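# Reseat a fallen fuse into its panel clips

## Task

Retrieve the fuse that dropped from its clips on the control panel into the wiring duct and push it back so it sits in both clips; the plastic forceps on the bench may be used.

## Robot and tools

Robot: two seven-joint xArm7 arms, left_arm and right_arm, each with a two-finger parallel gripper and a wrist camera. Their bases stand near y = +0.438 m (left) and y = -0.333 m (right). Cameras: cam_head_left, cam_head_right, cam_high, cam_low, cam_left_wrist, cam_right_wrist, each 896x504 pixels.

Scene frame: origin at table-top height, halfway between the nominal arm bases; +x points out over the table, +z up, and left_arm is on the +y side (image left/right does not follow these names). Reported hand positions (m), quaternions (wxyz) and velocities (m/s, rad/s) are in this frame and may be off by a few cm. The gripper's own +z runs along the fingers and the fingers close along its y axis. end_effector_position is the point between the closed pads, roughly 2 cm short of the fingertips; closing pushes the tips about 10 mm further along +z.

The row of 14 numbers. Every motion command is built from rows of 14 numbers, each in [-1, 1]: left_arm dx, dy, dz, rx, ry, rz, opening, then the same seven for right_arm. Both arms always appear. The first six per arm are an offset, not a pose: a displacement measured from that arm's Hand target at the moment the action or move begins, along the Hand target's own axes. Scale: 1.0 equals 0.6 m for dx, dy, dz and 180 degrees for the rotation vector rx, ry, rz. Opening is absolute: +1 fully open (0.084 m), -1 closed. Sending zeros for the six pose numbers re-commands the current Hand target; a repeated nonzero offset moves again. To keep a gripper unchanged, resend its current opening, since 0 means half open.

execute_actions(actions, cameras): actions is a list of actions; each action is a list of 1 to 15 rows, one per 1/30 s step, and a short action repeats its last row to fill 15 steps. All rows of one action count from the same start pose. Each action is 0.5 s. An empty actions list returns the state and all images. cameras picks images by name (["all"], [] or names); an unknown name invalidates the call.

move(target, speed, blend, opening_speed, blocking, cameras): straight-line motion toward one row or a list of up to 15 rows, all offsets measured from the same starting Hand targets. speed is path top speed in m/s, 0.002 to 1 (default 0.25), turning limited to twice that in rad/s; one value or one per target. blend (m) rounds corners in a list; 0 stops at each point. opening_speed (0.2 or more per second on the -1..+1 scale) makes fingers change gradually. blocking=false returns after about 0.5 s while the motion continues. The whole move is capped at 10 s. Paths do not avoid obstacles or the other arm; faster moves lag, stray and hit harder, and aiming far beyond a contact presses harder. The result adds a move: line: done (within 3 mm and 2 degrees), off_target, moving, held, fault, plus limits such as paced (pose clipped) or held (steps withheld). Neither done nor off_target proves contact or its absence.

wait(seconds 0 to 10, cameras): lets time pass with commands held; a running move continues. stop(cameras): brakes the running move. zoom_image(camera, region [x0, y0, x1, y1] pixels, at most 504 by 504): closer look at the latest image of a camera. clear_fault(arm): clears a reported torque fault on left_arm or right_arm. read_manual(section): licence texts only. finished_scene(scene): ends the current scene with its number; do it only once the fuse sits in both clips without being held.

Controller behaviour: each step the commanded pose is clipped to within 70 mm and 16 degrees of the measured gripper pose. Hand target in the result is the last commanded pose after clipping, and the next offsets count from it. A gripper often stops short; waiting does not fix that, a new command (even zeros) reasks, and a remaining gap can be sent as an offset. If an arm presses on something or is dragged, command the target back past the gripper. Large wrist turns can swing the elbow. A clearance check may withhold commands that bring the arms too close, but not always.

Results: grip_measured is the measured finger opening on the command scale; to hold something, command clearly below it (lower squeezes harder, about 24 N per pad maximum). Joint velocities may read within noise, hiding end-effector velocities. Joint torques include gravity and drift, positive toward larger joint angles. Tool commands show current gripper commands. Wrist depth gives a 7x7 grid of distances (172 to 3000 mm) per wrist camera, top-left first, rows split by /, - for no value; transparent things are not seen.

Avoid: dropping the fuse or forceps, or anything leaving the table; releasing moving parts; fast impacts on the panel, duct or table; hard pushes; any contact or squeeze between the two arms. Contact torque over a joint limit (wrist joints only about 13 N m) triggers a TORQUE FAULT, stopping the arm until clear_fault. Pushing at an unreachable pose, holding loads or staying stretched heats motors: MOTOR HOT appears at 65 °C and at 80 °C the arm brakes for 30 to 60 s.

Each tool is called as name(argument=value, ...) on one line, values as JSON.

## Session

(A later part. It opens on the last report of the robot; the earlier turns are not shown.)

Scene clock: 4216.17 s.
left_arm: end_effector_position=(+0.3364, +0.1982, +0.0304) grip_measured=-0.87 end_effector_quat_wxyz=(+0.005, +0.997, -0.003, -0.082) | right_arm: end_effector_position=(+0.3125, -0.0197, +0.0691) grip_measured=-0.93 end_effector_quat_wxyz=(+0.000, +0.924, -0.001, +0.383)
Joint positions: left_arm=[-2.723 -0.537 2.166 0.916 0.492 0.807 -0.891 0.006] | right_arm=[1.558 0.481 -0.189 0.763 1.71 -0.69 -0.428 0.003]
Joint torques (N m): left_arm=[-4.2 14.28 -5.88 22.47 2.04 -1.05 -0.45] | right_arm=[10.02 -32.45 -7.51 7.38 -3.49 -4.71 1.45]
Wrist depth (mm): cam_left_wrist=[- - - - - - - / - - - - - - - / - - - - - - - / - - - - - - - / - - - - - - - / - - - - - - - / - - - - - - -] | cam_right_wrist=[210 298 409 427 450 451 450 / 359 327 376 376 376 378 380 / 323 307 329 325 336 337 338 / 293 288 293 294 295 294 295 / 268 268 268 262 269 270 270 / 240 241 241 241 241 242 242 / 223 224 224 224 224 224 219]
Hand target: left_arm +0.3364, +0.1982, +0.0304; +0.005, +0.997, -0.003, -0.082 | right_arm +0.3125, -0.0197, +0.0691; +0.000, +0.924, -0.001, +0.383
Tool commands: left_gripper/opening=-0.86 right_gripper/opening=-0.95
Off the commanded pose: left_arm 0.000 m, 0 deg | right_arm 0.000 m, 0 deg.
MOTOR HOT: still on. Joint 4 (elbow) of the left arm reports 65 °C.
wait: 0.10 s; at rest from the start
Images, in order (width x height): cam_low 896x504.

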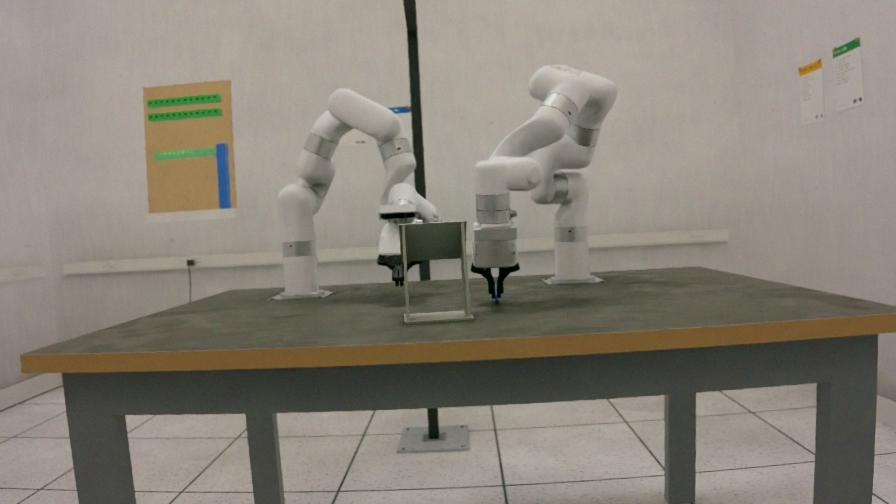

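move(target=[[0,0,0.0083,0,0,0,-0.86,-0.0493,0,0.0493,0,0,0,-0.95],[0,0,0.0083,0,0,0,-0.45,-0.0493,0,0.0493,0,0,0,-0.5],[0,0,-0.1,0,0,0,-0.45,-0.0493,0,-0.06,0,0,0,-0.5]], speed=0.1, cameras=["cam_right_wrist","cam_left_wrist"])

Scene clock: 4224.90 s.
left_arm: end_effector_position=(+0.3463, +0.1987, +0.0896) grip_measured=-0.47 end_effector_quat_wxyz=(+0.005, +0.997, -0.003, -0.082) | right_arm: end_effector_position=(+0.2662, -0.0197, +0.0736) grip_measured=-0.52 end_effector_quat_wxyz=(+0.000, +0.924, -0.001, +0.383)
Joint positions: left_arm=[-2.615 -0.424 2.033 0.968 0.35 0.941 -0.795 0.024] | right_arm=[1.626 0.449 -0.123 0.733 1.813 -0.758 -0.418 0.021]
Joint torques (N m): left_arm=[4.74 19.37 -8.13 25.86 -3.71 -0.35 0.83] | right_arm=[9.78 -31.42 0.97 12.08 2.35 -4.71 -1.62]
Wrist depth (mm): cam_left_wrist=[199 199 199 199 199 199 199 / 203 203 203 203 203 203 203 / 207 207 207 207 207 207 207 / 210 210 210 210 210 210 210 / 214 214 214 215 213 214 214 / 219 219 219 219 218 219 219 / 223 223 223 222 221 222 223] | cam_right_wrist=[438 328 438 437 458 458 459 / 385 360 379 378 386 385 385 / 344 326 338 331 343 343 343 / 302 301 301 301 300 300 301 / 275 275 275 267 275 276 275 / 246 247 246 247 247 247 246 / 229 229 229 229 229 228 228]
Hand target: left_arm +0.3463, +0.1987, +0.0896; +0.005, +0.997, -0.003, -0.082 | right_arm +0.2662, -0.0197, +0.0736; +0.000, +0.924, -0.001, +0.383
Off the commanded pose: left_arm 0.000 m, 0 deg | right_arm 0.000 m, 0 deg.
MOTOR HOT: still on. Joint 4 (elbow) of the left arm reports 64 °C.
move: done
camera_calibration:
cam_left_wrist: T_world_to_cam=[[-0.0233897, -0.999725, -0.0016162, 0.242094], [-0.985933, 0.0227994, 0.165579, 0.38745], [-0.165496, 0.00546631, -0.986195, 0.2749], [0, 0, 0, 1]] pos_world=[0.433158, 0.231691, 0.207343]
cam_right_wrist: T_world_to_cam=[[-0.0261659, -0.999473, 0.0192075, 0.0143785], [-0.702344, 0.00470759, -0.711822, 0.306772], [0.711357, -0.0321158, -0.702097, -0.00574626], [0, 0, 0, 1]] pos_world=[0.219923, 0.0127422, 0.214056]
Images, in order (width x height): cam_left_wrist 896x504, cam_right_wrist 896x504.

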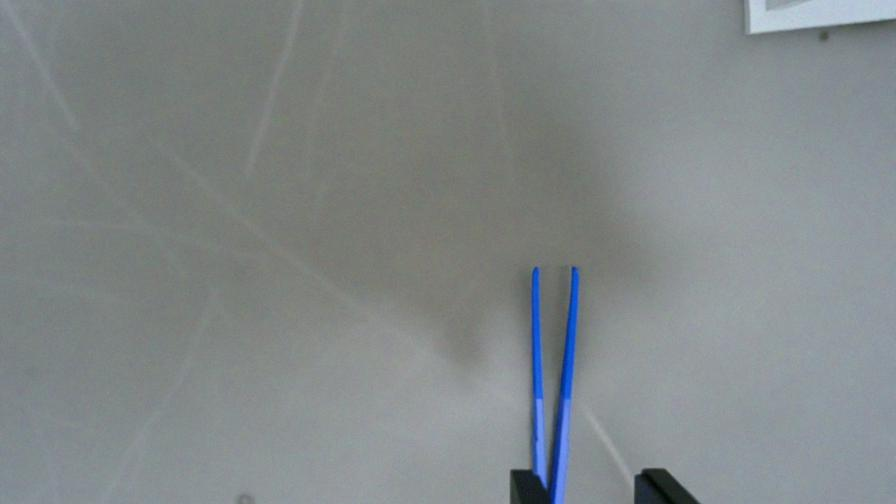

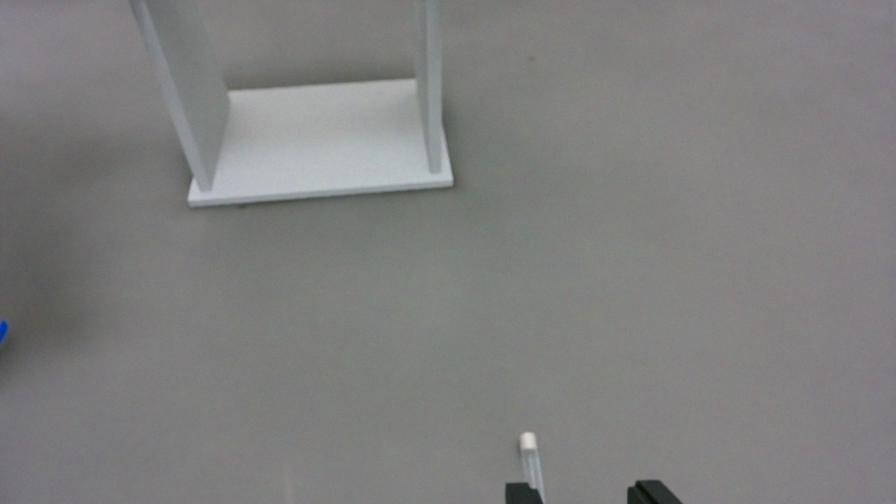

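move(target=[[0.0088,0.0015,0.066,0.004,0.0524,0.0076,-0.45,0.0333,0.0122,0.0418,0.013,-0.2493,-0.0319,-0.5],[0.016,0.0015,0.1088,0.004,0.0524,0.0076,-0.45,0.0333,0.0122,0.0418,0.013,-0.2493,-0.0319,-0.5],[0.016,0.0015,0.1088,0.004,0.0524,0.0076,-0.86,0.0333,0.0122,0.0418,0.013,-0.2493,-0.0319,-0.5]], speed=0.1, cameras=["cam_right_wrist","cam_left_wrist"])

Scene clock: 4268.10 s.
left_arm: end_effector_position=(+0.3450, +0.1972, +0.0237) grip_measured=-0.87 end_effector_quat_wxyz=(+0.000, +1.000, -0.015, +0.000) | right_arm: end_effector_position=(+0.2980, -0.0271, +0.0700) grip_measured=-0.52 end_effector_quat_wxyz=(+0.000, +0.999, +0.052, +0.001)
Joint positions: left_arm=[-2.772 -0.464 2.225 0.826 0.645 0.633 -1.009 0.006] | right_arm=[0.574 0.535 0.359 1.333 2.896 -0.84 -2.207 0.021]
Joint torques (N m): left_arm=[-4.52 13.83 -4.6 22.86 3.82 -4.26 -0.85] | right_arm=[-9.81 -27.16 6.77 17.07 2.87 -3.37 -1.71]
Wrist depth (mm): cam_left_wrist=[- - - - - - - / - - - - - - - / - - - - - - - / - - - - - - - / - - - - - - - / - - - - - - - / - - - - - - -] | cam_right_wrist=[199 200 200 201 202 202 203 / 199 199 200 201 201 202 203 / 199 199 200 200 201 202 203 / 198 199 200 200 201 202 202 / 198 199 199 200 201 202 202 / 198 199 199 200 200 201 202 / 198 199 199 200 201 201 202]
Hand target: left_arm +0.3450, +0.1972, +0.0237; +0.000, +1.000, -0.015, +0.000 | right_arm +0.2980, -0.0271, +0.0700; +0.000, +0.999, +0.052, +0.001
Off the commanded pose: left_arm 0.000 m, 0 deg | right_arm 0.000 m, 0 deg.
MOTOR HOT: still on. Joint 4 (elbow) of the left arm reports 65 °C.
move: done
camera_calibration:
cam_left_wrist: T_world_to_cam=[[-0.0459398, -0.998832, -0.0149697, 0.24832], [-0.998944, 0.0459187, 0.00174976, 0.401045], [-0.00106033, 0.0150343, -0.999886, 0.151319], [0, 0, 0, 1]] pos_world=[0.412189, 0.22734, 0.154317]
cam_right_wrist: T_world_to_cam=[[0.100148, -0.994463, 0.0318391, -0.0304061], [-0.994909, -0.100453, -0.0081118, 0.361711], [0.0112652, -0.0308647, -0.99946, 0.198303], [0, 0, 0, 1]] pos_world=[0.360681, 0.0122177, 0.202098]
Images, in order (width x height): cam_left_wrist 896x504, cam_right_wrist 896x504.

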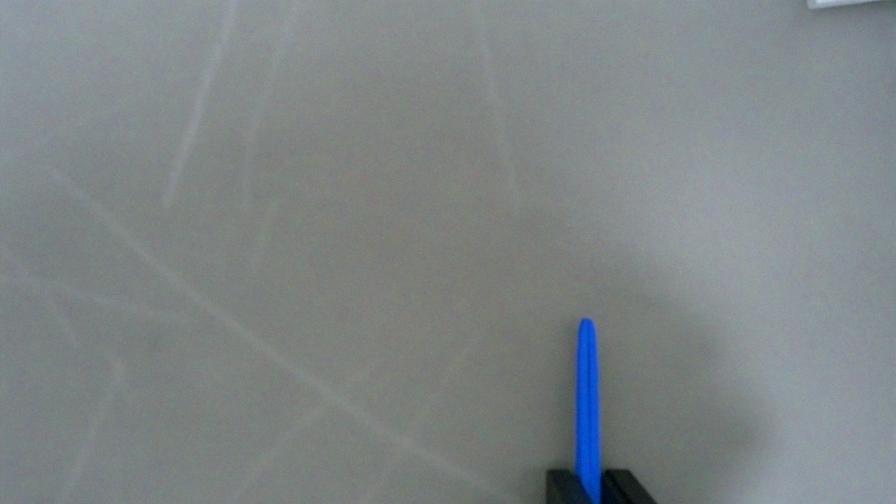

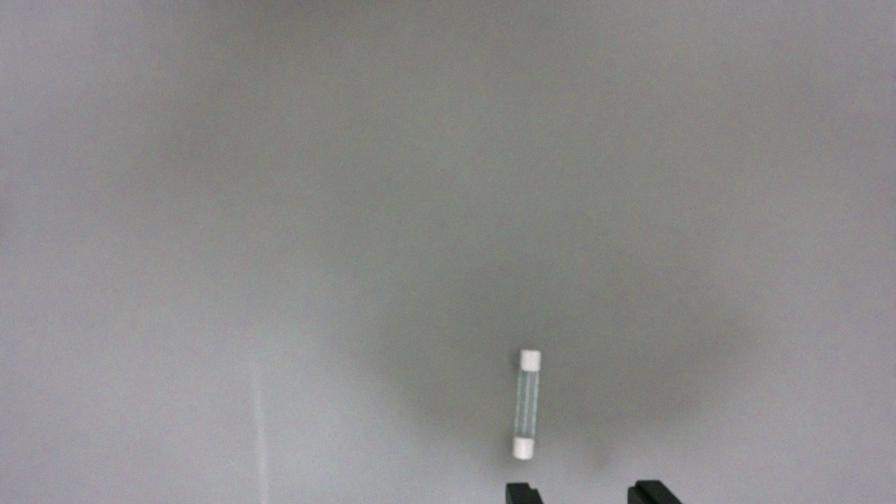

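move(target=[[0,0,0,0,0,0,-0.86,-0.0043,-0.0063,0.0792,0,0,0.022,-0.5],[0,0,0,0,0,0,-0.86,-0.0043,-0.0063,0.0792,0,0,0.022,-0.95],[0,0,-0.2,0,0,0,-0.86,-0.0043,-0.0063,-0.05,0,0,0.022,-0.95]], speed=0.12, cameras=["cam_right_wrist","cam_left_wrist"])

Scene clock: 4287.83 s.
left_arm: end_effector_position=(+0.3450, +0.1971, +0.1436) grip_measured=-0.87 end_effector_quat_wxyz=(+0.000, +1.000, -0.015, +0.000) | right_arm: end_effector_position=(+0.2950, -0.0236, +0.1000) grip_measured=-0.97 end_effector_quat_wxyz=(+0.000, +1.000, +0.018, +0.001)
Joint positions: left_arm=[-2.444 -0.039 1.863 0.873 0.049 0.863 -0.583 0.006] | right_arm=[0.581 0.488 0.358 1.358 2.929 -0.906 -2.157 0.001]
Joint torques (N m): left_arm=[4.76 10.03 -2.22 20.58 -3.7 -4.53 0.82] | right_arm=[-9.92 -37.51 6.83 17.56 3.02 -3.49 -1.66]
Wrist depth (mm): cam_left_wrist=[277 277 275 275 274 233 - / 277 276 276 275 274 273 272 / 277 276 276 274 274 273 272 / 276 276 275 274 273 273 272 / 276 275 275 274 273 273 272 / 276 275 275 274 273 272 271 / 276 276 275 274 273 272 271] | cam_right_wrist=[228 229 230 231 232 232 233 / 229 229 230 230 231 232 233 / 228 229 229 230 231 232 233 / 228 228 229 230 231 232 232 / 228 229 229 230 231 231 232 / 228 228 229 230 230 231 232 / 227 228 229 229 230 231 232]
Hand target: left_arm +0.3450, +0.1971, +0.1437; +0.000, +1.000, -0.015, +0.000 | right_arm +0.2950, -0.0236, +0.1000; +0.000, +1.000, +0.018, +0.001
Off the commanded pose: left_arm 0.000 m, 0 deg | right_arm 0.000 m, 0 deg.
MOTOR HOT: still on. Joint 4 (elbow) of the left arm reports 65 °C.
move: done
camera_calibration:
cam_left_wrist: T_world_to_cam=[[-0.0459407, -0.998831, -0.015065, 0.250143], [-0.998943, 0.045918, 0.00185424, 0.400806], [-0.00116032, 0.0151343, -0.999885, 0.271324], [0, 0, 0, 1]] pos_world=[0.412189, 0.22734, 0.274318]
cam_right_wrist: T_world_to_cam=[[0.031215, -0.999007, 0.0317827, -0.00736581], [-0.999471, -0.0314874, -0.00810449, 0.362212], [0.0090972, -0.0315129, -0.999462, 0.229052], [0, 0, 0, 1]] pos_world=[0.360167, 0.0112647, 0.232098]
Images, in order (width x height): cam_left_wrist 896x504, cam_right_wrist 896x504.

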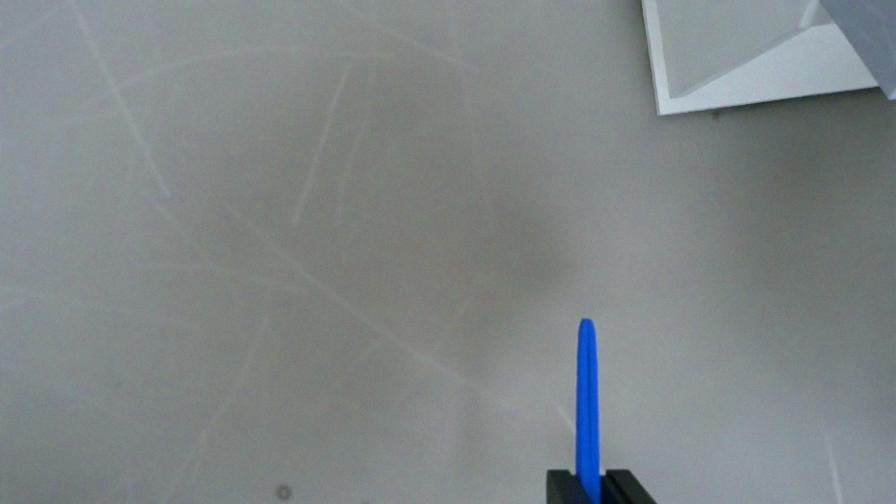

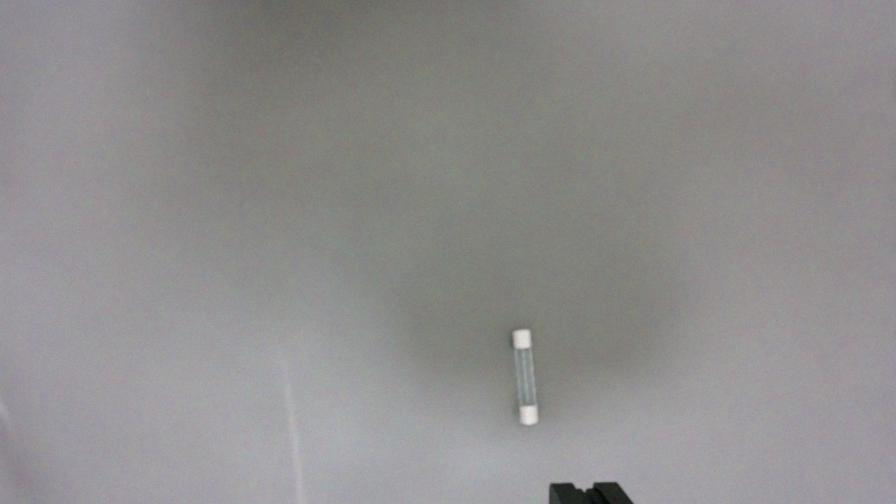

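move(target=[[0,0,0,0,0,0,-0.86,0.0098,0.0048,0.05,0,0,-0.022,-0.5],[0,0,0,0,0,0,-0.86,0.0098,0.0048,0.1292,0,0,-0.022,-0.5],[0,0,0,0,0,0,-0.86,0.0098,0.0048,0.1292,0,0,-0.022,-0.9],[0,0,0,0,0,0,-0.86,0.0098,0.0048,0,0,0,-0.022,-0.95]], speed=0.12, cameras=["cam_right_wrist"])

Scene clock: 4316.77 s.
left_arm: end_effector_position=(+0.3450, +0.1971, +0.1437) grip_measured=-0.87 end_effector_quat_wxyz=(+0.000, +1.000, -0.015, +0.000) | right_arm: end_effector_position=(+0.3010, -0.0262, +0.1001) grip_measured=-0.89 end_effector_quat_wxyz=(+0.000, +0.999, +0.052, +0.001)
Joint positions: left_arm=[-2.443 -0.038 1.863 0.873 0.049 0.863 -0.583 0.006] | right_arm=[0.557 0.496 0.374 1.367 2.918 -0.911 -2.231 0.005]
Joint torques (N m): left_arm=[4.64 9.69 -2.35 20.6 -3.52 -4.42 0.91] | right_arm=[-9.96 -37.96 6.94 17.62 2.96 -3.42 -1.53]
Wrist depth (mm): cam_left_wrist=[277 277 276 275 274 233 - / 277 276 275 275 274 273 272 / 277 276 275 274 274 273 272 / 276 276 275 275 274 273 272 / 277 275 275 274 273 273 272 / 276 276 275 274 273 273 272 / 276 275 275 274 273 272 272] | cam_right_wrist=[228 229 230 230 232 232 233 / 228 229 230 231 231 232 233 / 228 229 230 230 231 232 232 / 228 229 229 230 231 231 232 / 228 228 229 230 231 231 232 / 227 228 229 229 230 231 232 / 227 228 228 230 230 231 232]
Hand target: left_arm +0.3450, +0.1971, +0.1437; +0.000, +1.000, -0.015, +0.000 | right_arm +0.3010, -0.0262, +0.1001; +0.000, +0.999, +0.052, +0.001
Off the commanded pose: left_arm 0.000 m, 0 deg | right_arm 0.000 m, 0 deg.
MOTOR HOT: still on. Joint 4 (elbow) of the left arm reports 64 °C.
move: done
camera_calibration:
cam_right_wrist: T_world_to_cam=[[0.100148, -0.994463, 0.0318391, -0.0308593], [-0.994909, -0.100453, -0.0081118, 0.364921], [0.0112652, -0.0308647, -0.99946, 0.228379], [0, 0, 0, 1]] pos_world=[0.363581, 0.0130177, 0.232198]
Images, in order (width x height): cam_right_wrist 896x504.

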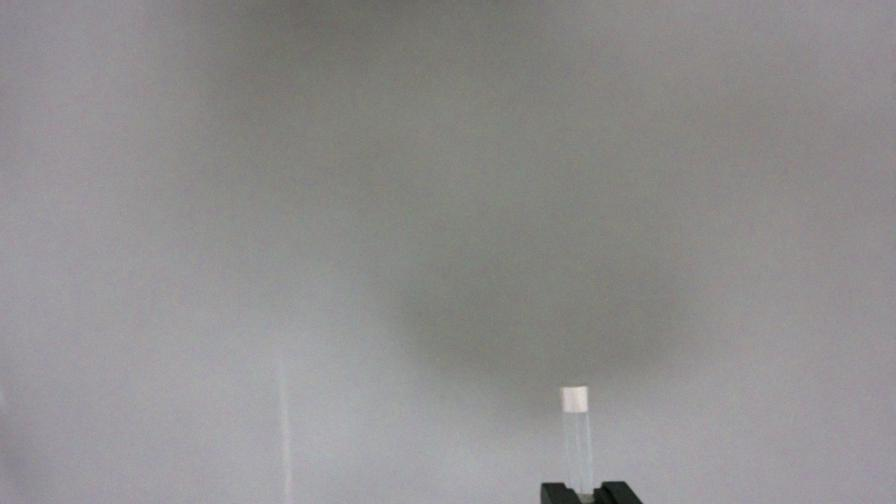

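move(target=[[0,0,0,0,0,0,-0.86,-0.0163,0.156,-0.183,0,0,-0.5167,-0.95]], speed=0.3)

Scene clock: 4338.63 s.
left_arm: end_effector_position=(+0.3450, +0.1971, +0.1437) grip_measured=-0.87 end_effector_quat_wxyz=(+0.000, +1.000, -0.015, +0.000) | right_arm: end_effector_position=(+0.3007, -0.1204, +0.2099) grip_measured=-0.89 end_effector_quat_wxyz=(+0.001, +0.650, +0.760, +0.000)
Joint positions: left_arm=[-2.443 -0.038 1.863 0.873 0.049 0.863 -0.583 0.006] | right_arm=[0.01 0.184 0.726 1.236 3.003 -1.101 -4.091 0.005]
Joint torques (N m): left_arm=[4.59 9.69 -2.22 20.61 -3.62 -4.41 0.98] | right_arm=[-10.01 -27.41 6.26 13.82 3.12 -1.04 -1.6]
Wrist depth (mm): cam_left_wrist=[277 276 276 275 274 233 - / 277 276 275 275 274 273 272 / 277 276 275 275 273 273 272 / 277 276 275 274 273 273 272 / 276 275 275 274 273 273 272 / 276 276 275 274 273 273 272 / 276 275 275 274 273 272 272] | cam_right_wrist=[334 335 337 338 340 341 342 / 334 335 337 338 340 341 342 / 334 335 337 339 340 341 342 / 334 335 337 338 339 342 343 / 334 336 337 338 340 341 343 / 335 336 337 339 341 342 343 / 335 336 338 339 340 342 343]
Hand target: left_arm +0.3450, +0.1971, +0.1437; +0.000, +1.000, -0.015, +0.000 | right_arm +0.3008, -0.1203, +0.2099; +0.001, +0.650, +0.760, +0.001
Off the commanded pose: left_arm 0.000 m, 0 deg | right_arm 0.000 m, 0 deg.
MOTOR HOT: still on. Joint 4 (elbow) of the left arm reports 64 °C.
move: done

move(target=[[0,0,0,0.0591,0.2463,0.0785,-0.86,0,0,0,0,0,0,-0.95]], speed=0.3)

Scene clock: 4347.00 s.
left_arm: end_effector_position=(+0.3450, +0.1971, +0.1437) grip_measured=-0.88 end_effector_quat_wxyz=(-0.085, +0.913, -0.134, +0.377) | right_arm: end_effector_position=(+0.3008, -0.1203, +0.2099) grip_measured=-0.89 end_effector_quat_wxyz=(+0.001, +0.650, +0.760, +0.001)
Joint positions: left_arm=[-2.552 0.675 1.705 0.377 -0.062 0.016 -0.623 0.006] | right_arm=[0.01 0.184 0.726 1.236 3.003 -1.1 -4.091 0.005]
Joint torques (N m): left_arm=[4.93 -0.67 6.53 12.27 -1.9 -4.85 -0.99] | right_arm=[-9.66 -27.35 5.72 13.88 2.88 -0.48 -1.7]
Wrist depth (mm): cam_left_wrist=[- 2364 2340 2317 223 220 215 / 2717 2457 2185 526 231 232 232 / 2317 2093 506 463 420 255 329 / 537 497 447 413 379 344 324 / 479 440 407 379 350 317 306 / 427 390 363 336 316 299 281 / 380 350 328 313 292 275 259] | cam_right_wrist=[333 335 337 338 340 341 341 / 334 335 336 338 340 341 342 / 333 336 336 338 340 341 342 / 334 336 336 338 340 341 342 / 335 337 337 338 340 342 342 / 334 335 337 339 340 342 343 / 335 336 336 338 341 342 342]
Hand target: left_arm +0.3450, +0.1971, +0.1437; -0.085, +0.913, -0.134, +0.377 | right_arm +0.3008, -0.1203, +0.2099; +0.001, +0.650, +0.760, +0.001
Off the commanded pose: left_arm 0.000 m, 0 deg | right_arm 0.000 m, 0 deg.
MOTOR HOT: still on. Joint 4 (elbow) of the left arm reports 63 °C.
move: done

Oops, wrong arm; undo left, move right.

move(target=[[0,0,0,-0.0591,-0.2463,-0.0785,-0.86,0,0,0,0.0591,0.2463,0.0785,-0.95]], speed=0.3)

Scene clock: 4352.43 s.
left_arm: end_effector_position=(+0.3450, +0.1971, +0.1437) grip_measured=-0.88 end_effector_quat_wxyz=(+0.000, +1.000, -0.015, +0.000) | right_arm: end_effector_position=(+0.3008, -0.1203, +0.2099) grip_measured=-0.89 end_effector_quat_wxyz=(-0.344, +0.685, +0.618, +0.176)
Joint positions: left_arm=[-2.462 -0.036 1.882 0.873 0.046 0.863 -0.58 0.006] | right_arm=[-0.536 0.239 0.656 0.97 3.887 -1.067 -4.974 0.005]
Joint torques (N m): left_arm=[-4.27 2.57 1.17 29.21 3.81 -0.7 -0.8] | right_arm=[-10.03 -14.22 0.55 11.62 4.98 -4.02 -1.63]
Wrist depth (mm): cam_left_wrist=[276 275 275 274 274 228 - / 276 275 274 274 274 273 273 / 276 275 275 274 273 273 273 / 275 275 274 274 274 273 273 / 275 275 275 274 273 273 273 / 275 275 274 274 273 273 273 / 275 275 274 274 273 273 272] | cam_right_wrist=[2165 612 794 721 393 590 325 / 2317 659 683 615 577 533 353 / 719 656 601 554 516 479 443 / 627 575 534 500 464 437 409 / 554 515 481 450 424 400 379 / 498 466 436 412 389 369 350 / 450 426 400 384 363 343 327]
Hand target: left_arm +0.3450, +0.1971, +0.1437; +0.000, +1.000, -0.015, +0.000 | right_arm +0.3008, -0.1203, +0.2099; -0.344, +0.685, +0.618, +0.176
Off the commanded pose: left_arm 0.000 m, 0 deg | right_arm 0.000 m, 0 deg.
MOTOR HOT: still on. Joint 4 (elbow) of the left arm reports 63 °C.
move: done

move(target=[[0,0,0,0,0,0,-0.86,0,0,0,0.0591,0.2463,0.0785,-0.95]], speed=0.3)

Scene clock: 4357.70 s.
left_arm: end_effector_position=(+0.3450, +0.1971, +0.1437) grip_measured=-0.88 end_effector_quat_wxyz=(+0.000, +1.000, -0.015, +0.000) | right_arm: end_effector_position=(+0.3008, -0.1203, +0.2099) grip_measured=-0.89 end_effector_quat_wxyz=(+0.629, -0.603, -0.370, -0.322)
Joint positions: left_arm=[-2.462 -0.036 1.882 0.873 0.046 0.863 -0.58 0.006] | right_arm=[-0.774 0.798 0.643 0.738 4.274 -1.181 -5.509 0.005]
Joint torques (N m): left_arm=[-4.03 2.41 1.52 28.91 3.82 -0.62 -0.9] | right_arm=[-9.95 -17.76 5.21 1.85 3.77 -3.97 -1.54]
Wrist depth (mm): cam_left_wrist=[276 276 275 274 273 228 - / 276 275 275 274 274 273 273 / 275 276 274 274 273 273 273 / 275 275 274 274 273 273 272 / 275 275 275 274 273 273 273 / 275 274 274 274 273 273 272 / 275 275 274 273 273 273 272] | cam_right_wrist=[2158 2132 2099 415 2062 2087 2038 / 531 467 418 408 2093 2056 2062 / 618 705 440 409 2138 2087 2080 / 2192 2178 2138 2213 2106 2099 340 / 2192 609 2151 2119 422 865 369 / 2220 599 2132 2138 445 643 551 / 2206 677 1094 944 682 558 457]
Hand target: left_arm +0.3450, +0.1971, +0.1437; +0.000, +1.000, -0.015, +0.000 | right_arm +0.3008, -0.1203, +0.2099; +0.629, -0.603, -0.370, -0.322
Off the commanded pose: left_arm 0.000 m, 0 deg | right_arm 0.000 m, 0 deg.
MOTOR HOT: still on. Joint 4 (elbow) of the left arm reports 65 °C.
move: done

move(target=[[-0.1333,0.2512,-0.229,-0.001,-0.0718,-0.0317,-0.86,0,0,0,0,0,0,-0.95],[-0.1333,0.2512,-0.229,-0.001,-0.0718,-0.0317,-0.86,0.0415,0.0342,0.2553,0,0,0,-0.95]], speed=0.25, cameras=["cam_right_wrist","cam_left_wrist"])

Scene clock: 4383.83 s.
left_arm: end_effector_position=(+0.2606, +0.0488, +0.2810) grip_measured=-0.88 end_effector_quat_wxyz=(+0.000, +0.993, +0.035, -0.112) | right_arm: end_effector_position=(+0.3194, +0.0347, +0.2202) grip_measured=-0.89 end_effector_quat_wxyz=(+0.629, -0.603, -0.370, -0.322)
Joint positions: left_arm=[-2.903 -0.343 1.871 1.442 0.131 1.451 -1.126 0.006] | right_arm=[-0.502 0.941 0.846 0.824 4.641 -0.923 -5.623 0.005]
Joint torques (N m): left_arm=[-4.57 9.93 -4.05 29.2 3.37 -0.27 -0.94] | right_arm=[9.68 -18.26 17.75 7.44 3.53 -0.79 -1.56]
Wrist depth (mm): cam_left_wrist=[376 375 374 374 373 370 368 / 386 387 384 383 380 - - / 397 397 395 391 389 173 - / 407 405 404 403 - - - / 419 418 415 414 413 - - / 430 430 427 426 426 - - / 445 443 440 437 434 437 436] | cam_right_wrist=[- 2002 1951 1962 1946 1893 1898 / - 1996 1968 1979 1935 1940 1882 / - 2014 2002 1957 1962 1946 1919 / - 2002 1985 1991 1974 1946 881 / - 2020 2008 1979 1985 881 675 / - - 2008 2002 922 689 558 / - - 2056 943 722 570 472]
Hand target: left_arm +0.2606, +0.0488, +0.2810; +0.000, +0.993, +0.035, -0.112 | right_arm +0.3193, +0.0348, +0.2203; +0.629, -0.603, -0.370, -0.322
Off the commanded pose: left_arm 0.000 m, 0 deg | right_arm 0.000 m, 0 deg.
MOTOR HOT: still on. Joint 4 (elbow) of the left arm reports 68 °C.
move: done
camera_calibration:
cam_left_wrist: T_world_to_cam=[[0.0502202, -0.998556, -0.0190997, 0.07618], [-0.972873, -0.0532347, 0.225132, 0.258215], [-0.225824, 0.00727534, -0.974141, 0.46248], [0, 0, 0, 1]] pos_world=[0.351824, 0.0864513, 0.393843]
cam_right_wrist: T_world_to_cam=[[0.850809, 0.0337663, -0.524389, -0.12889], [-0.523343, -0.0353539, -0.851388, 0.423192], [-0.0472874, 0.998804, -0.0124081, 0.115636], [0, 0, 0, 1]] pos_world=[0.336604, -0.0961841, 0.294147]
Images, in order (width x height): cam_left_wrist 896x504, cam_right_wrist 896x504.

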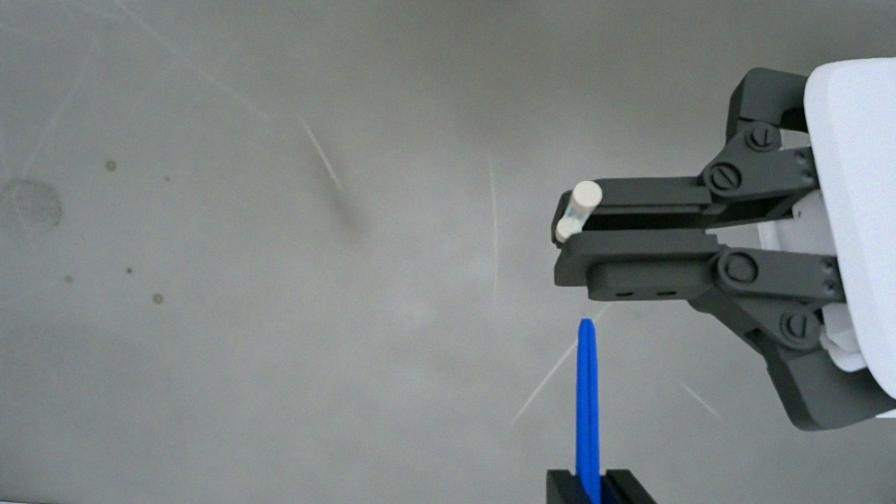

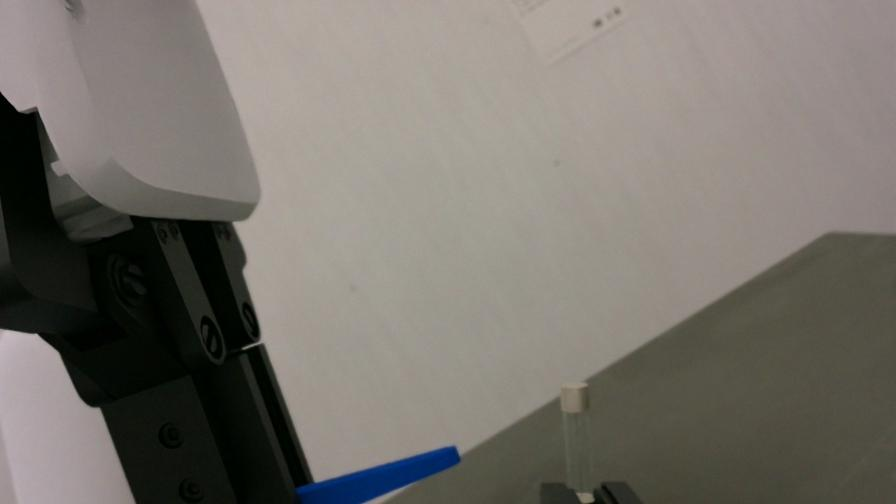

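move(target=[[0.025,-0.0017,0.0017,0,0,0,-0.78,0,0,0,0,0,0,-0.95]], speed=0.08, opening_speed=0.3, cameras=["cam_right_wrist","cam_left_wrist"])

zoom_image(camera="cam_left_wrist", region=[500, 160, 700, 360])

zoom_image(camera="cam_right_wrist", region=[400, 300, 700, 504])

Scene clock: 4399.53 s.
left_arm: end_effector_position=(+0.2748, +0.0508, +0.2766) grip_measured=-0.80 end_effector_quat_wxyz=(+0.000, +0.993, +0.035, -0.112) | right_arm: end_effector_position=(+0.3193, +0.0348, +0.2203) grip_measured=-0.89 end_effector_quat_wxyz=(+0.629, -0.603, -0.370, -0.322)
Joint positions: left_arm=[-2.929 -0.381 1.901 1.469 0.165 1.457 -1.123 0.009] | right_arm=[-0.502 0.941 0.846 0.824 4.641 -0.923 -5.623 0.005]
Joint torques (N m): left_arm=[-5.17 11.38 -4.62 29.16 3.7 -0.25 0.36] | right_arm=[9.71 -18.14 17.67 7.54 3.49 -0.88 -1.52]
Wrist depth (mm): cam_left_wrist=[372 371 370 369 368 367 366 / 383 382 380 379 377 374 371 / 394 391 391 391 387 - - / 402 401 400 396 - 176 - / 414 413 411 408 - - - / 426 425 422 423 421 - - / 439 438 435 433 431 436 435] | cam_right_wrist=[- - 1940 1957 1908 1930 1908 / - - 1991 1974 1914 1946 1924 / - - 1985 1968 1940 1940 1935 / - - 2008 1974 1968 1968 879 / - - 2008 2026 2008 890 673 / - - 2032 2026 914 688 558 / - - - 910 717 570 474]
Hand target: left_arm +0.2748, +0.0508, +0.2766; +0.000, +0.993, +0.035, -0.112 | right_arm +0.3193, +0.0348, +0.2203; +0.629, -0.603, -0.370, -0.322
Off the commanded pose: left_arm 0.000 m, 0 deg | right_arm 0.000 m, 0 deg.
MOTOR HOT: still on. Joint 4 (elbow) of the left arm reports 69 °C.
move: done
camera_calibration:
cam_left_wrist: T_world_to_cam=[[0.0502202, -0.998556, -0.0190997, 0.0774748], [-0.972873, -0.0532347, 0.225132, 0.27323], [-0.225824, 0.00727534, -0.974141, 0.461408], [0, 0, 0, 1]] pos_world=[0.366124, 0.0885513, 0.389443]
cam_right_wrist: T_world_to_cam=[[0.850802, 0.0339035, -0.524392, -0.128873], [-0.523346, -0.0353212, -0.851388, 0.423196], [-0.0473872, 0.998801, -0.0123081, 0.11564], [0, 0, 0, 1]] pos_world=[0.336604, -0.096184, 0.294147]
Images, in order (width x height): cam_left_wrist 896x504, cam_right_wrist 896x504.

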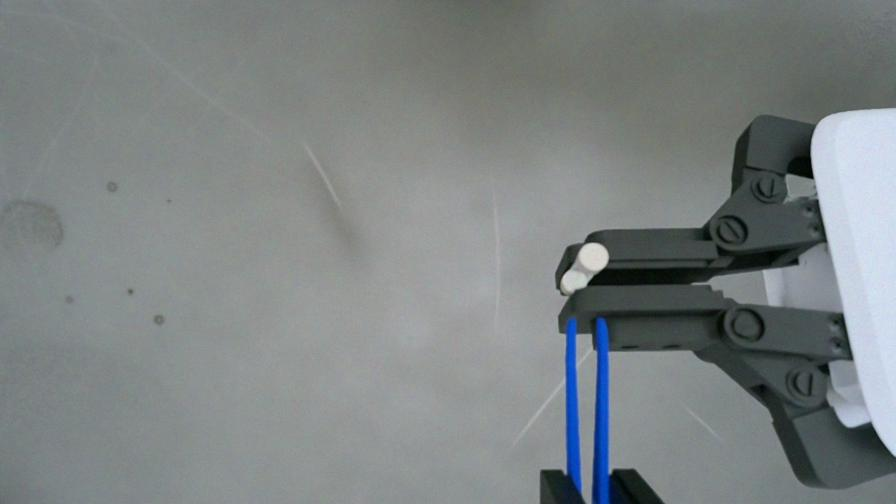

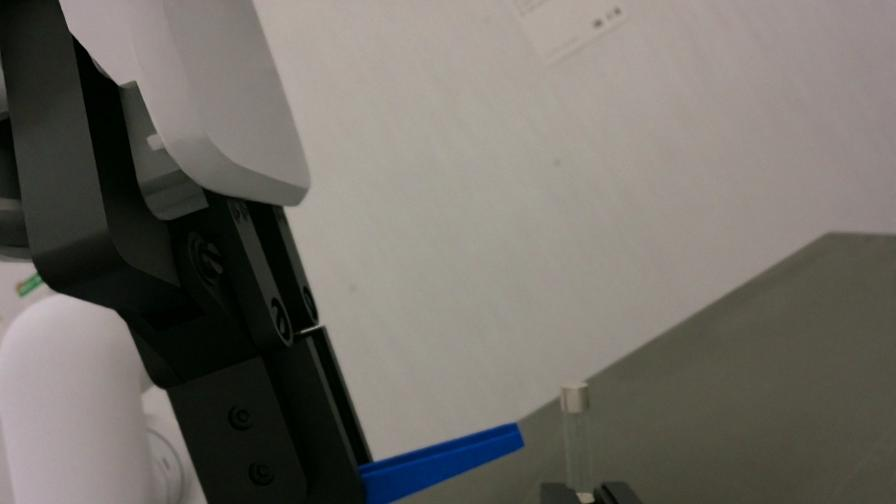

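Scaled by 2.520 from the camera's 896x504 image, which has a finer 1280x720 frame.

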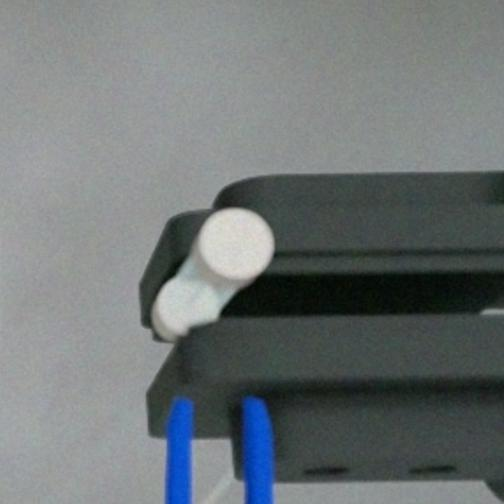

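Scaled by 1.680 from the camera's 896x504 image, which has a finer 1280x720 frame.

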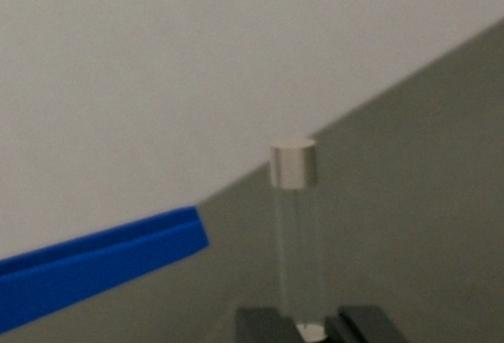

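move(target=[[0,0,0.003,0,0,0,-0.765,0,0,0,0,0,0,-0.95],[0.028,0,0.003,0,0,0,-0.765,0,0,0,0,0,0,-0.95]], speed=0.05, opening_speed=0.2, cameras=["cam_right_wrist","cam_left_wrist"])

zoom_image(camera="cam_left_wrist", region=[500, 220, 700, 420])

zoom_image(camera="cam_right_wrist", region=[400, 300, 700, 504])

Scene clock: 4414.43 s.
left_arm: end_effector_position=(+0.2908, +0.0520, +0.2711) grip_measured=-0.79 end_effector_quat_wxyz=(+0.000, +0.993, +0.035, -0.112) | right_arm: end_effector_position=(+0.3193, +0.0348, +0.2203) grip_measured=-0.89 end_effector_quat_wxyz=(+0.629, -0.603, -0.370, -0.322)
Joint positions: left_arm=[-2.961 -0.426 1.936 1.503 0.202 1.464 -1.12 0.009] | right_arm=[-0.502 0.941 0.846 0.824 4.641 -0.923 -5.623 0.005]
Joint torques (N m): left_arm=[-4.53 13.12 -5.4 28.44 3.53 -0.35 0.44] | right_arm=[9.22 -18.18 17.39 5.8 2.35 -1.05 -1.37]
Wrist depth (mm): cam_left_wrist=[368 366 363 365 362 362 361 / 378 377 375 374 372 372 369 / 387 387 384 384 382 377 187 / 397 396 395 394 392 - - / 409 406 405 402 - 189 - / 420 419 417 417 - - - / 433 432 428 427 426 - -] | cam_right_wrist=[- - 1962 1935 1957 1919 1908 / - - 1996 1979 1946 1935 1908 / - - 1974 1968 1968 1924 1898 / - - 2002 1985 1979 1968 878 / - - 2014 1991 1974 888 676 / 440 - - 2014 922 689 561 / 437 - - 945 721 568 472]
Hand target: left_arm +0.2908, +0.0520, +0.2711; +0.000, +0.993, +0.035, -0.112 | right_arm +0.3193, +0.0348, +0.2203; +0.629, -0.603, -0.370, -0.322
Off the commanded pose: left_arm 0.000 m, 0 deg | right_arm 0.000 m, 0 deg.
MOTOR HOT: still on. Joint 4 (elbow) of the left arm reports 69 °C.
move: done
camera_calibration:
cam_left_wrist: T_world_to_cam=[[0.0502202, -0.998556, -0.0190997, 0.0776697], [-0.972873, -0.0532347, 0.225132, 0.289995], [-0.225824, 0.00727534, -0.974141, 0.459632], [0, 0, 0, 1]] pos_world=[0.382024, 0.0896513, 0.383943]
cam_right_wrist: T_world_to_cam=[[0.850802, 0.0339035, -0.524392, -0.128873], [-0.523346, -0.0353212, -0.851388, 0.423196], [-0.0473872, 0.998801, -0.0123081, 0.11564], [0, 0, 0, 1]] pos_world=[0.336604, -0.096184, 0.294147]
Images, in order (width x height): cam_left_wrist 896x504, cam_right_wrist 896x504.

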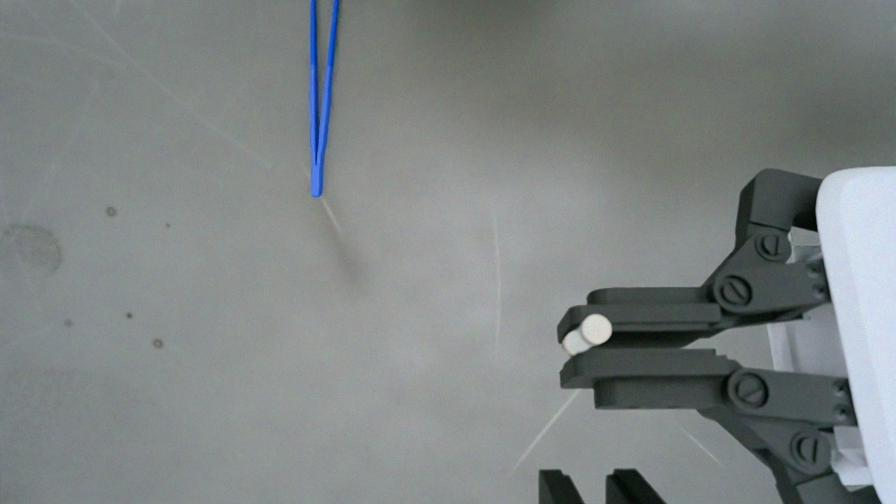

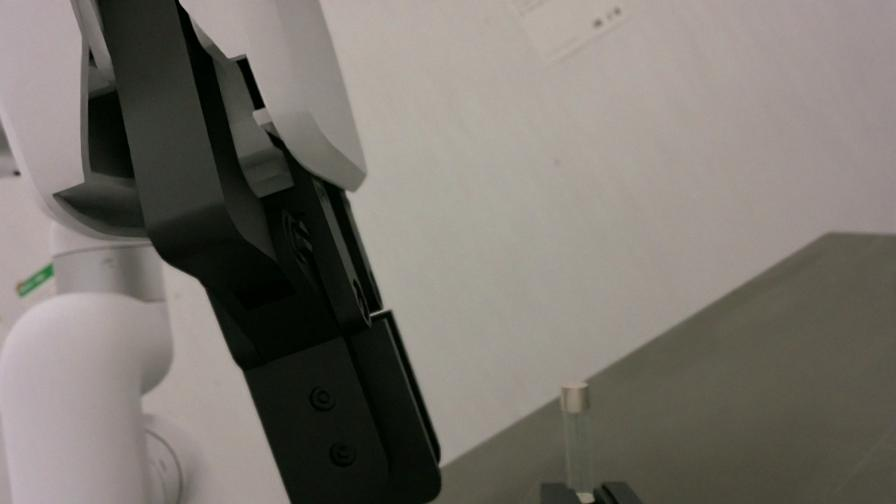

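Scaled by 2.520 from the camera's 896x504 image, which has a finer 1280x720 frame.

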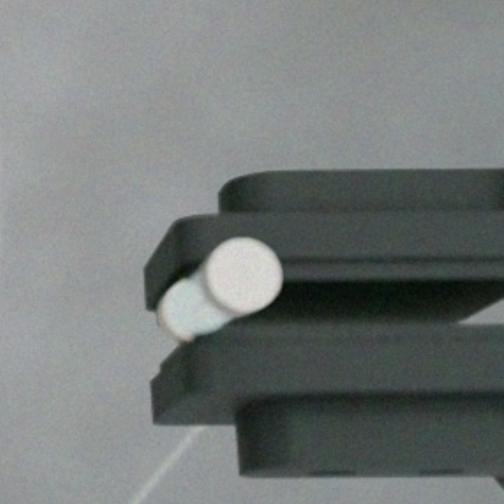

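Scaled by 1.680 from the camera's 896x504 image, which has a finer 1280x720 frame.

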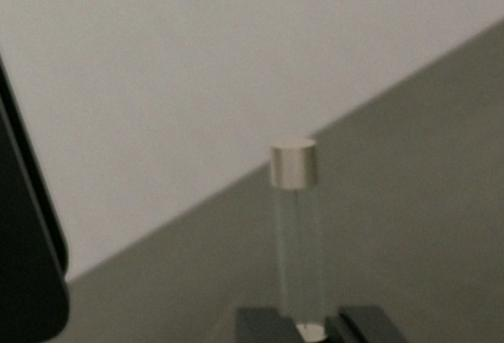

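move(target=[[-0.12,0,0,0,0,0,-0.8,0,0,0,0,0,0,-0.95],[-0.15,0,-0.1,0,0,0,-0.5,0,0,0,0,0,0,-0.95]], cameras=["cam_high","cam_left_wrist"])

Scene clock: 4478.67 s.
left_arm: end_effector_position=(+0.2167, +0.0461, +0.3497) grip_measured=-0.52 end_effector_quat_wxyz=(+0.000, +0.993, +0.035, -0.112) | right_arm: end_effector_position=(+0.3193, +0.0348, +0.2203) grip_measured=-0.89 end_effector_quat_wxyz=(+0.629, -0.603, -0.370, -0.322)
Joint positions: left_arm=[-2.811 -0.205 1.753 1.534 0.001 1.601 -1.134 0.021] | right_arm=[-0.502 0.941 0.846 0.824 4.641 -0.923 -5.623 0.005]
Joint torques (N m): left_arm=[-4.33 4.75 -1.8 30.01 3.42 -0.53 -0.85] | right_arm=[8.61 -20.87 16.64 2.87 -0.9 -1.29 -1.3]
Wrist depth (mm): cam_left_wrist=[441 442 438 437 431 229 215 / 455 452 451 450 224 219 206 / 465 465 465 463 461 217 206 / 475 475 475 474 471 470 469 / 491 489 488 486 486 481 482 / 505 505 503 499 500 496 495 / 505 520 514 512 511 513 506] | cam_right_wrist=[2014 1968 1957 1968 1951 1914 1893 / 526 1991 1985 1951 1940 1940 1924 / 537 2032 1996 1991 1962 1962 1924 / 533 2020 2008 1979 1946 1968 877 / 465 2026 2008 2026 1991 886 674 / 445 2026 2044 2014 921 689 557 / 439 573 2014 946 724 573 474]
Hand target: left_arm +0.2167, +0.0461, +0.3497; +0.000, +0.993, +0.035, -0.112 | right_arm +0.3193, +0.0348, +0.2203; +0.629, -0.603, -0.370, -0.322
Off the commanded pose: left_arm 0.000 m, 0 deg | right_arm 0.000 m, 0 deg.
MOTOR HOT: still on. Joint 4 (elbow) of the left arm reports 70 °C.
move: done
camera_calibration:
cam_left_wrist: T_world_to_cam=[[0.0502202, -0.998556, -0.0190997, 0.0771006], [-0.972873, -0.0532347, 0.225132, 0.199901], [-0.225824, 0.00727534, -0.974141, 0.519509], [0, 0, 0, 1]] pos_world=[0.307924, 0.0838513, 0.462543]
Images, in order (width x height): cam_high 896x504, cam_left_wrist 896x504.

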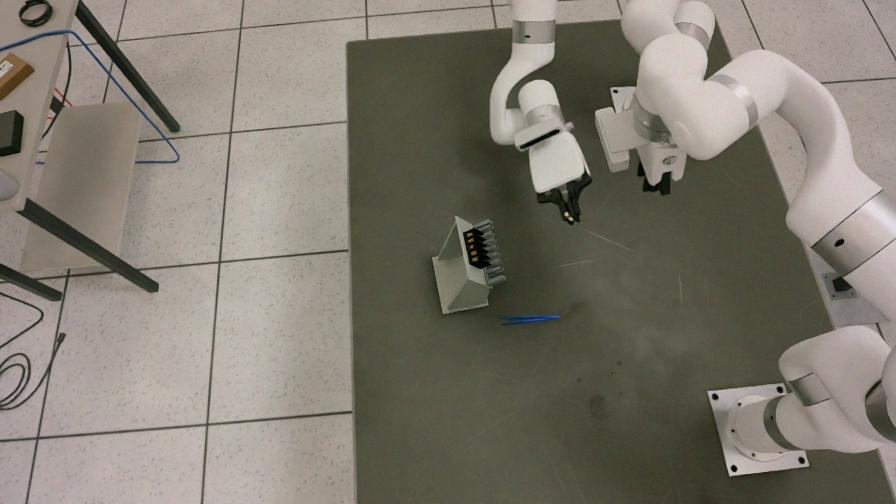

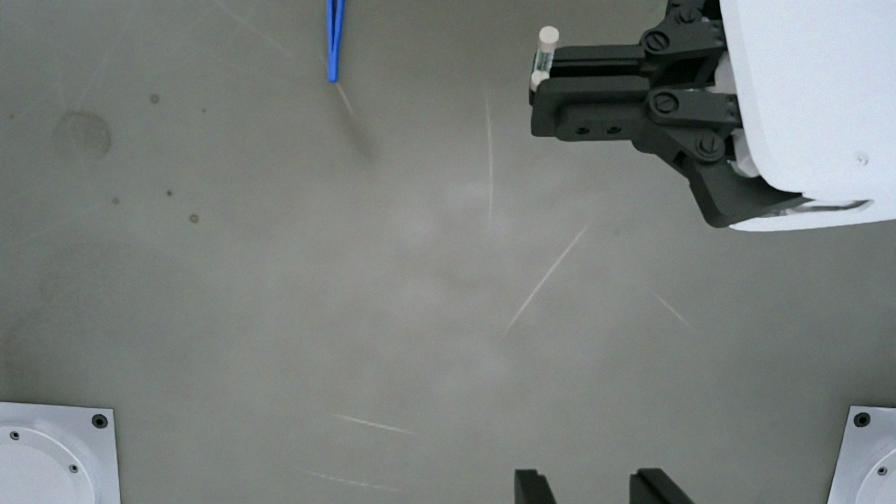

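move(target=[[0.0645,-0.213,-0.014,0,0.03,0.015,-0.45,0,0,0,0,0,0,-0.95],[0.3935,-0.1915,0.3015,0,0.0728,0.035,-0.45,0,0,0,0,0,0,-0.95]], blend=[0.04,0], cameras=["cam_left_wrist"])

Scene clock: 4504.37 s.
left_arm: end_effector_position=(+0.3979, +0.1759, +0.1216) grip_measured=-0.47 end_effector_quat_wxyz=(+0.002, +1.000, -0.020, +0.002) | right_arm: end_effector_position=(+0.3193, +0.0348, +0.2203) grip_measured=-0.89 end_effector_quat_wxyz=(+0.629, -0.603, -0.370, -0.322)
Joint positions: left_arm=[-2.695 -0.421 2.066 1.078 0.468 0.919 -0.846 0.024] | right_arm=[-0.502 0.941 0.846 0.824 4.641 -0.923 -5.623 0.005]
Joint torques (N m): left_arm=[-4.47 13.14 -4.75 27.29 4.01 -0.73 -1.03] | right_arm=[7.15 -23.15 15.94 3 -1.3 -1.11 -1.07]
Wrist depth (mm): cam_left_wrist=[254 254 254 253 253 190 - / 254 253 253 253 253 205 - / 254 253 253 253 253 - - / 253 253 253 253 252 252 - / 253 253 253 252 252 252 251 / 252 252 252 252 252 252 251 / 252 252 252 252 252 251 251] | cam_right_wrist=[414 374 269 243 230 1908 1882 / 486 302 263 279 230 1930 1919 / 536 563 291 - 237 1930 1930 / 545 2026 2008 2002 233 219 867 / 462 2026 2008 1957 - 220 631 / 451 2062 2038 2008 - 220 524 / 444 579 2038 941 705 564 248]
Hand target: left_arm +0.3979, +0.1758, +0.1216; +0.002, +1.000, -0.020, +0.002 | right_arm +0.3193, +0.0348, +0.2203; +0.629, -0.603, -0.370, -0.322
Off the commanded pose: left_arm 0.000 m, 0 deg | right_arm 0.000 m, 0 deg.
MOTOR HOT: still on. Joint 4 (elbow) of the left arm reports 70 °C.
move: done
camera_calibration:
cam_left_wrist: T_world_to_cam=[[-0.0558235, -0.998381, -0.0109192, 0.234331], [-0.998438, 0.0558456, -0.00173438, 0.453092], [0.00234136, 0.0108053, -0.999939, 0.249085], [0, 0, 0, 1]] pos_world=[0.464882, 0.205957, 0.252415]
Images, in order (width x height): cam_left_wrist 896x504.

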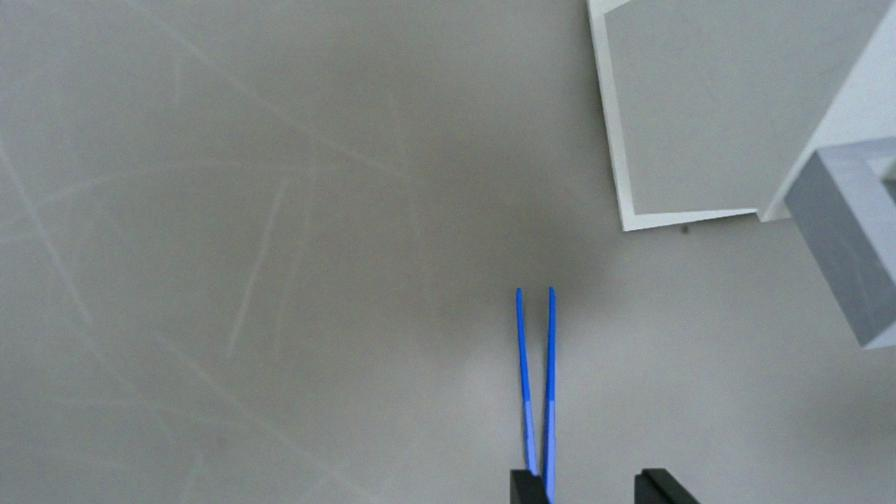

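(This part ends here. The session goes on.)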